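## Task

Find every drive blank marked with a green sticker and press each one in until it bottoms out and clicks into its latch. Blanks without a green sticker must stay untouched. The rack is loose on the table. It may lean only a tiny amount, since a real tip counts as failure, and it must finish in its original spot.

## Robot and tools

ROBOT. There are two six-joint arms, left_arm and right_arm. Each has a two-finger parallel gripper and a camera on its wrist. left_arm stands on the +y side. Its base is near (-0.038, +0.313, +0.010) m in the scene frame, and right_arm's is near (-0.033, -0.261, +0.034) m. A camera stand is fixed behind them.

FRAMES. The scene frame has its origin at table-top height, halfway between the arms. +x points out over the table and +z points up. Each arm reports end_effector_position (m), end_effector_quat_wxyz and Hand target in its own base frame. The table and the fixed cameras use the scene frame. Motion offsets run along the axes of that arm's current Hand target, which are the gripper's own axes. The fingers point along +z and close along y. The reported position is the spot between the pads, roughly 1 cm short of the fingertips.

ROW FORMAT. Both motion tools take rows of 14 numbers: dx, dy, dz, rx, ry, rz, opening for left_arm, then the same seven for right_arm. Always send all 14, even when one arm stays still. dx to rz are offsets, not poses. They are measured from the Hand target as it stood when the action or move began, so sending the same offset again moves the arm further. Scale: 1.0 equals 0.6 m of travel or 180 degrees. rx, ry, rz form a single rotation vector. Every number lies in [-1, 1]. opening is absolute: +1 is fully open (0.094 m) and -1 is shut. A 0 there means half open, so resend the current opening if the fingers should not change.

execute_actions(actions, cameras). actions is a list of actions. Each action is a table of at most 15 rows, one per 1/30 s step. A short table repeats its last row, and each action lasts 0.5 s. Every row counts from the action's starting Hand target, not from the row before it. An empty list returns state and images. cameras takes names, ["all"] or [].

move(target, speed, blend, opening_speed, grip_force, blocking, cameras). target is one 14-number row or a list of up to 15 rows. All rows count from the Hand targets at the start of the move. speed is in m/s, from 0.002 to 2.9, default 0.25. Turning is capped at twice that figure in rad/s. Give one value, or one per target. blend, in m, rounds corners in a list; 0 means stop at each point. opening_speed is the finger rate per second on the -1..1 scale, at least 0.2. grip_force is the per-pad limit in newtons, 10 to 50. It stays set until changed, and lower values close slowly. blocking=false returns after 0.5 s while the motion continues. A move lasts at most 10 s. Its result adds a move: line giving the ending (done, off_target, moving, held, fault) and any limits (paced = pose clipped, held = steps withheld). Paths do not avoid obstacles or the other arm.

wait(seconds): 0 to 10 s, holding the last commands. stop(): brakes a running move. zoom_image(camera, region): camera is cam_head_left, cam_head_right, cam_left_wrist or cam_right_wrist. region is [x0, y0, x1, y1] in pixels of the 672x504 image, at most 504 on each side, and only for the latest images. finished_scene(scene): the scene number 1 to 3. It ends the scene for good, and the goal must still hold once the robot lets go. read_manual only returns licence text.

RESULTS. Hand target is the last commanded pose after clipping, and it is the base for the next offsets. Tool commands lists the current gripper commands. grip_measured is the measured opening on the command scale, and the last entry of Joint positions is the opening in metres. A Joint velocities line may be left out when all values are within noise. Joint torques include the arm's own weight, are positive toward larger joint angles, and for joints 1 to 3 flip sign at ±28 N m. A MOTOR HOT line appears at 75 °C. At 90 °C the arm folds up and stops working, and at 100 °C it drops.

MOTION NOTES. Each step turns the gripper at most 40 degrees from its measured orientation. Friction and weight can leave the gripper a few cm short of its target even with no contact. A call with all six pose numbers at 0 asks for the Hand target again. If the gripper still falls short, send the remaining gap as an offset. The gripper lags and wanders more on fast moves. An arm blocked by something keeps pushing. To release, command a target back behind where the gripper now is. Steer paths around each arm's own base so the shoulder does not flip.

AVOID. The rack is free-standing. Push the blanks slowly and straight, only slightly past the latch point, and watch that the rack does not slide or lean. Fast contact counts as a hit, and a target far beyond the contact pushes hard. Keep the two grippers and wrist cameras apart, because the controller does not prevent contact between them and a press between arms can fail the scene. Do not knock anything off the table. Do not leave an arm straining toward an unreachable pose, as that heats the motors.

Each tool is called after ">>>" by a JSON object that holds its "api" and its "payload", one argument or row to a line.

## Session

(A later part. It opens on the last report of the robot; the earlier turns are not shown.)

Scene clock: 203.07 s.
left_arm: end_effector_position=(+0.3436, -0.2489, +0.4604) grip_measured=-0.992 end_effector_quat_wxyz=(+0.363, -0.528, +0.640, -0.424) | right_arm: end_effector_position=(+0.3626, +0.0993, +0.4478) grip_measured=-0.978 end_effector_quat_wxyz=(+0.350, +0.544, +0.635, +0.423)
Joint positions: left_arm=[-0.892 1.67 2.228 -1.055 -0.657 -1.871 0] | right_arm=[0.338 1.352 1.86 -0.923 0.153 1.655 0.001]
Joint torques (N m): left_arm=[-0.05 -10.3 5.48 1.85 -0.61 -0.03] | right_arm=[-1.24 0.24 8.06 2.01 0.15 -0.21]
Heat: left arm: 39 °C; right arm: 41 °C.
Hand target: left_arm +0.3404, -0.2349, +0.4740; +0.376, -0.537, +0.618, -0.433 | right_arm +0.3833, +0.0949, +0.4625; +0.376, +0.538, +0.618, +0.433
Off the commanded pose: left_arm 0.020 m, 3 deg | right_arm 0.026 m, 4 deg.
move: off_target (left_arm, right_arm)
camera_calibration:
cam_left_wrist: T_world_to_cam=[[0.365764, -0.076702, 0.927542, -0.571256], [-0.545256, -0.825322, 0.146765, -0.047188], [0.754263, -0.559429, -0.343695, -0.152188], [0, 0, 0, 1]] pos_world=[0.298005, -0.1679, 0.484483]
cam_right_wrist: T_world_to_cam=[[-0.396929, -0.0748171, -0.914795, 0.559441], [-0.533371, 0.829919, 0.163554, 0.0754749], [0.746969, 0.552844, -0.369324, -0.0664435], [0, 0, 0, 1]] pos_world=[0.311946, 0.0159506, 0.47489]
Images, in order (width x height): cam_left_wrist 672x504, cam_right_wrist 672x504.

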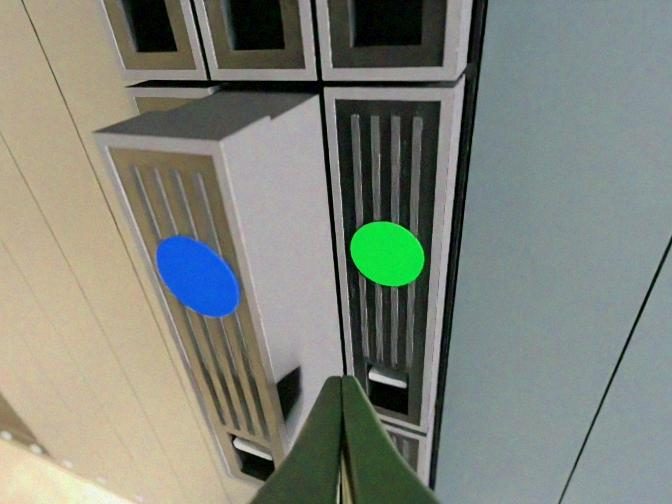

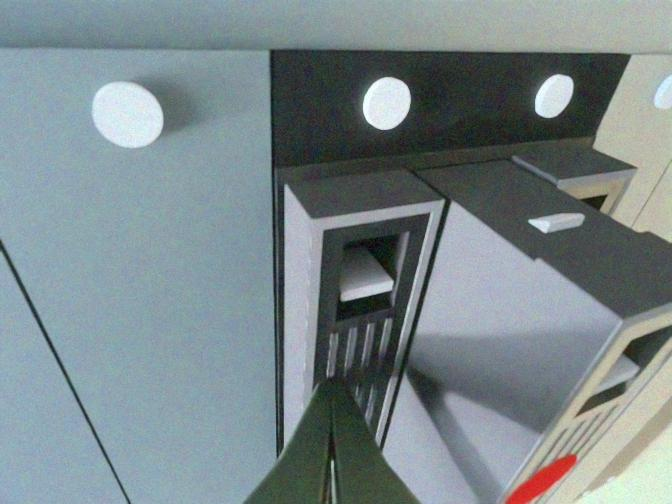

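>>> {"api": "move", "payload": {
  "target": [0.013,0.03966,-0.10896,0,0,0,-1,0.03338,-0.05585,-0.15343,0,0,0,-1],
  "speed": 0.12,
  "cameras": ["all"]
}}

>>> {"api": "zoom_image", "payload": {
  "camera": "cam_right_wrist",
  "region": [200, 60, 672, 414]
}}

>>> {"api": "zoom_image", "payload": {
  "camera": "cam_head_left",
  "region": [140, 90, 420, 210]
}}

>>> {"api": "zoom_image", "payload": {
  "camera": "cam_head_right",
  "region": [140, 90, 420, 210]
}}

Scene clock: 208.60 s.
left_arm: end_effector_position=(+0.2747, -0.2516, +0.4701) grip_measured=-0.992 end_effector_quat_wxyz=(+0.360, -0.531, +0.626, -0.444) | right_arm: end_effector_position=(+0.2870, +0.1063, +0.4716) grip_measured=-0.978 end_effector_quat_wxyz=(+0.377, +0.529, +0.614, +0.449)
Joint positions: left_arm=[-1.118 1.556 2.149 -1.146 -0.852 -2.028 0] | right_arm=[0.582 1.151 1.777 -0.972 0.398 1.723 0.001]
Joint torques (N m): left_arm=[-0.18 -8.28 6.09 1.12 -0.69 -0.16] | right_arm=[0.51 -1.03 4.25 0.99 0.22 0.09]
Heat: left arm: 38 °C; right arm: 42 °C.
Hand target: left_arm +0.2704, -0.2329, +0.4740; +0.376, -0.537, +0.618, -0.433 | right_arm +0.2835, +0.1013, +0.4626; +0.376, +0.538, +0.618, +0.433
Off the commanded pose: left_arm 0.020 m, 3 deg | right_arm 0.011 m, 2 deg.
move: off_target (left_arm, right_arm)
camera_calibration:
cam_left_wrist: T_world_to_cam=[[0.340794, -0.0350149, 0.939486, -0.543603], [-0.548828, -0.818763, 0.168569, -0.0958942], [0.763313, -0.573063, -0.298247, -0.125749], [0, 0, 0, 1]] pos_world=[0.228613, -0.169611, 0.489368]
cam_right_wrist: T_world_to_cam=[[-0.312938, -0.0609017, -0.947819, 0.541806], [-0.539732, 0.832549, 0.124707, 0.0453161], [0.78151, 0.550594, -0.293407, -0.0504607], [0, 0, 0, 1]] pos_world=[0.233446, 0.0230524, 0.493077]

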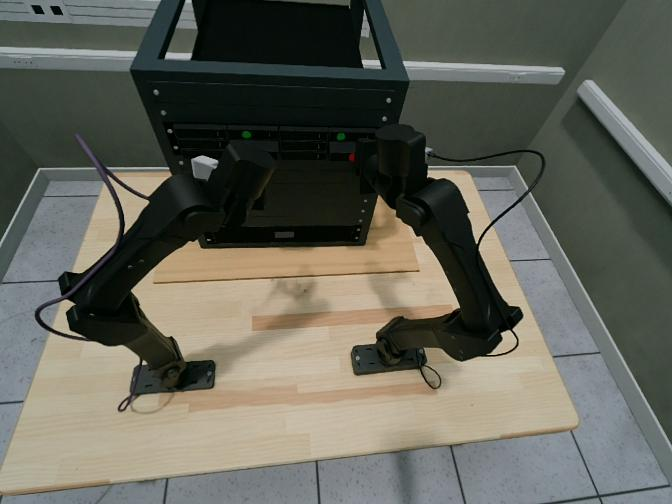

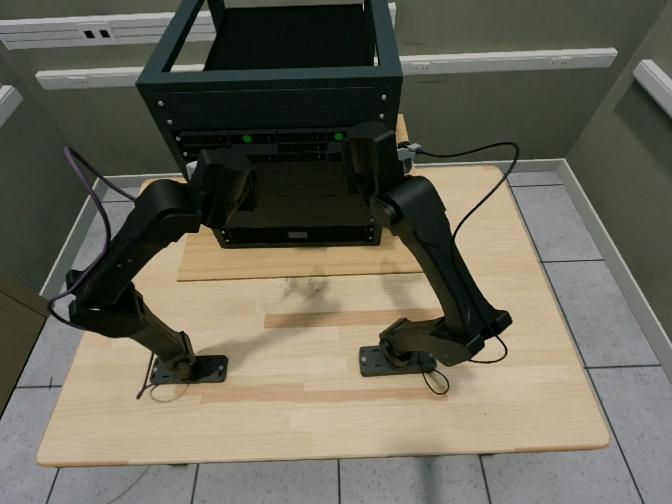

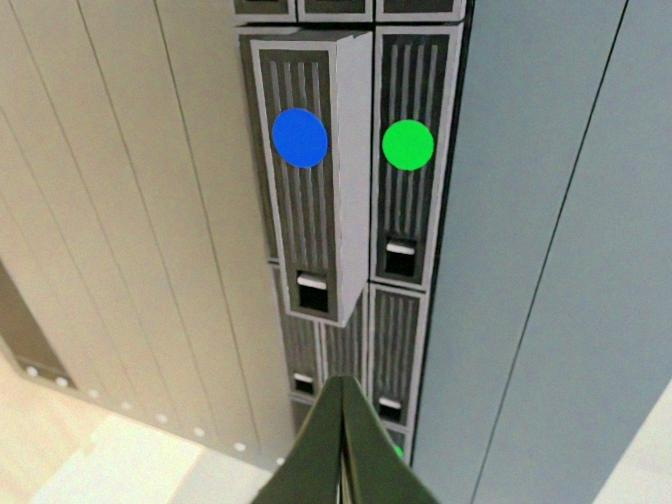

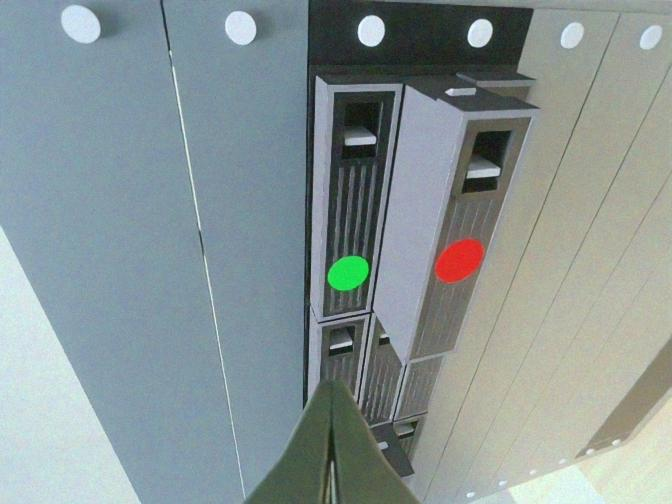

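Scaled by 1.068.

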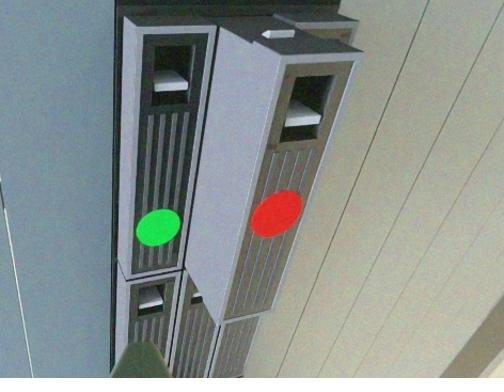

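Scaled by 1.800.

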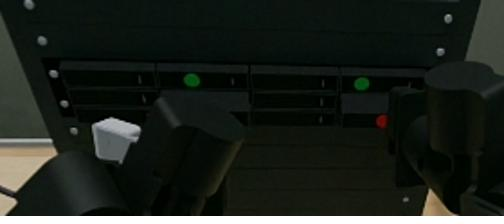

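Scaled by 1.800.

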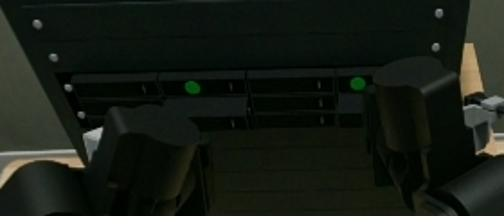

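>>> {"api": "finished_scene", "payload": {
  "scene": 3
}}

The scene is finished: the task was done.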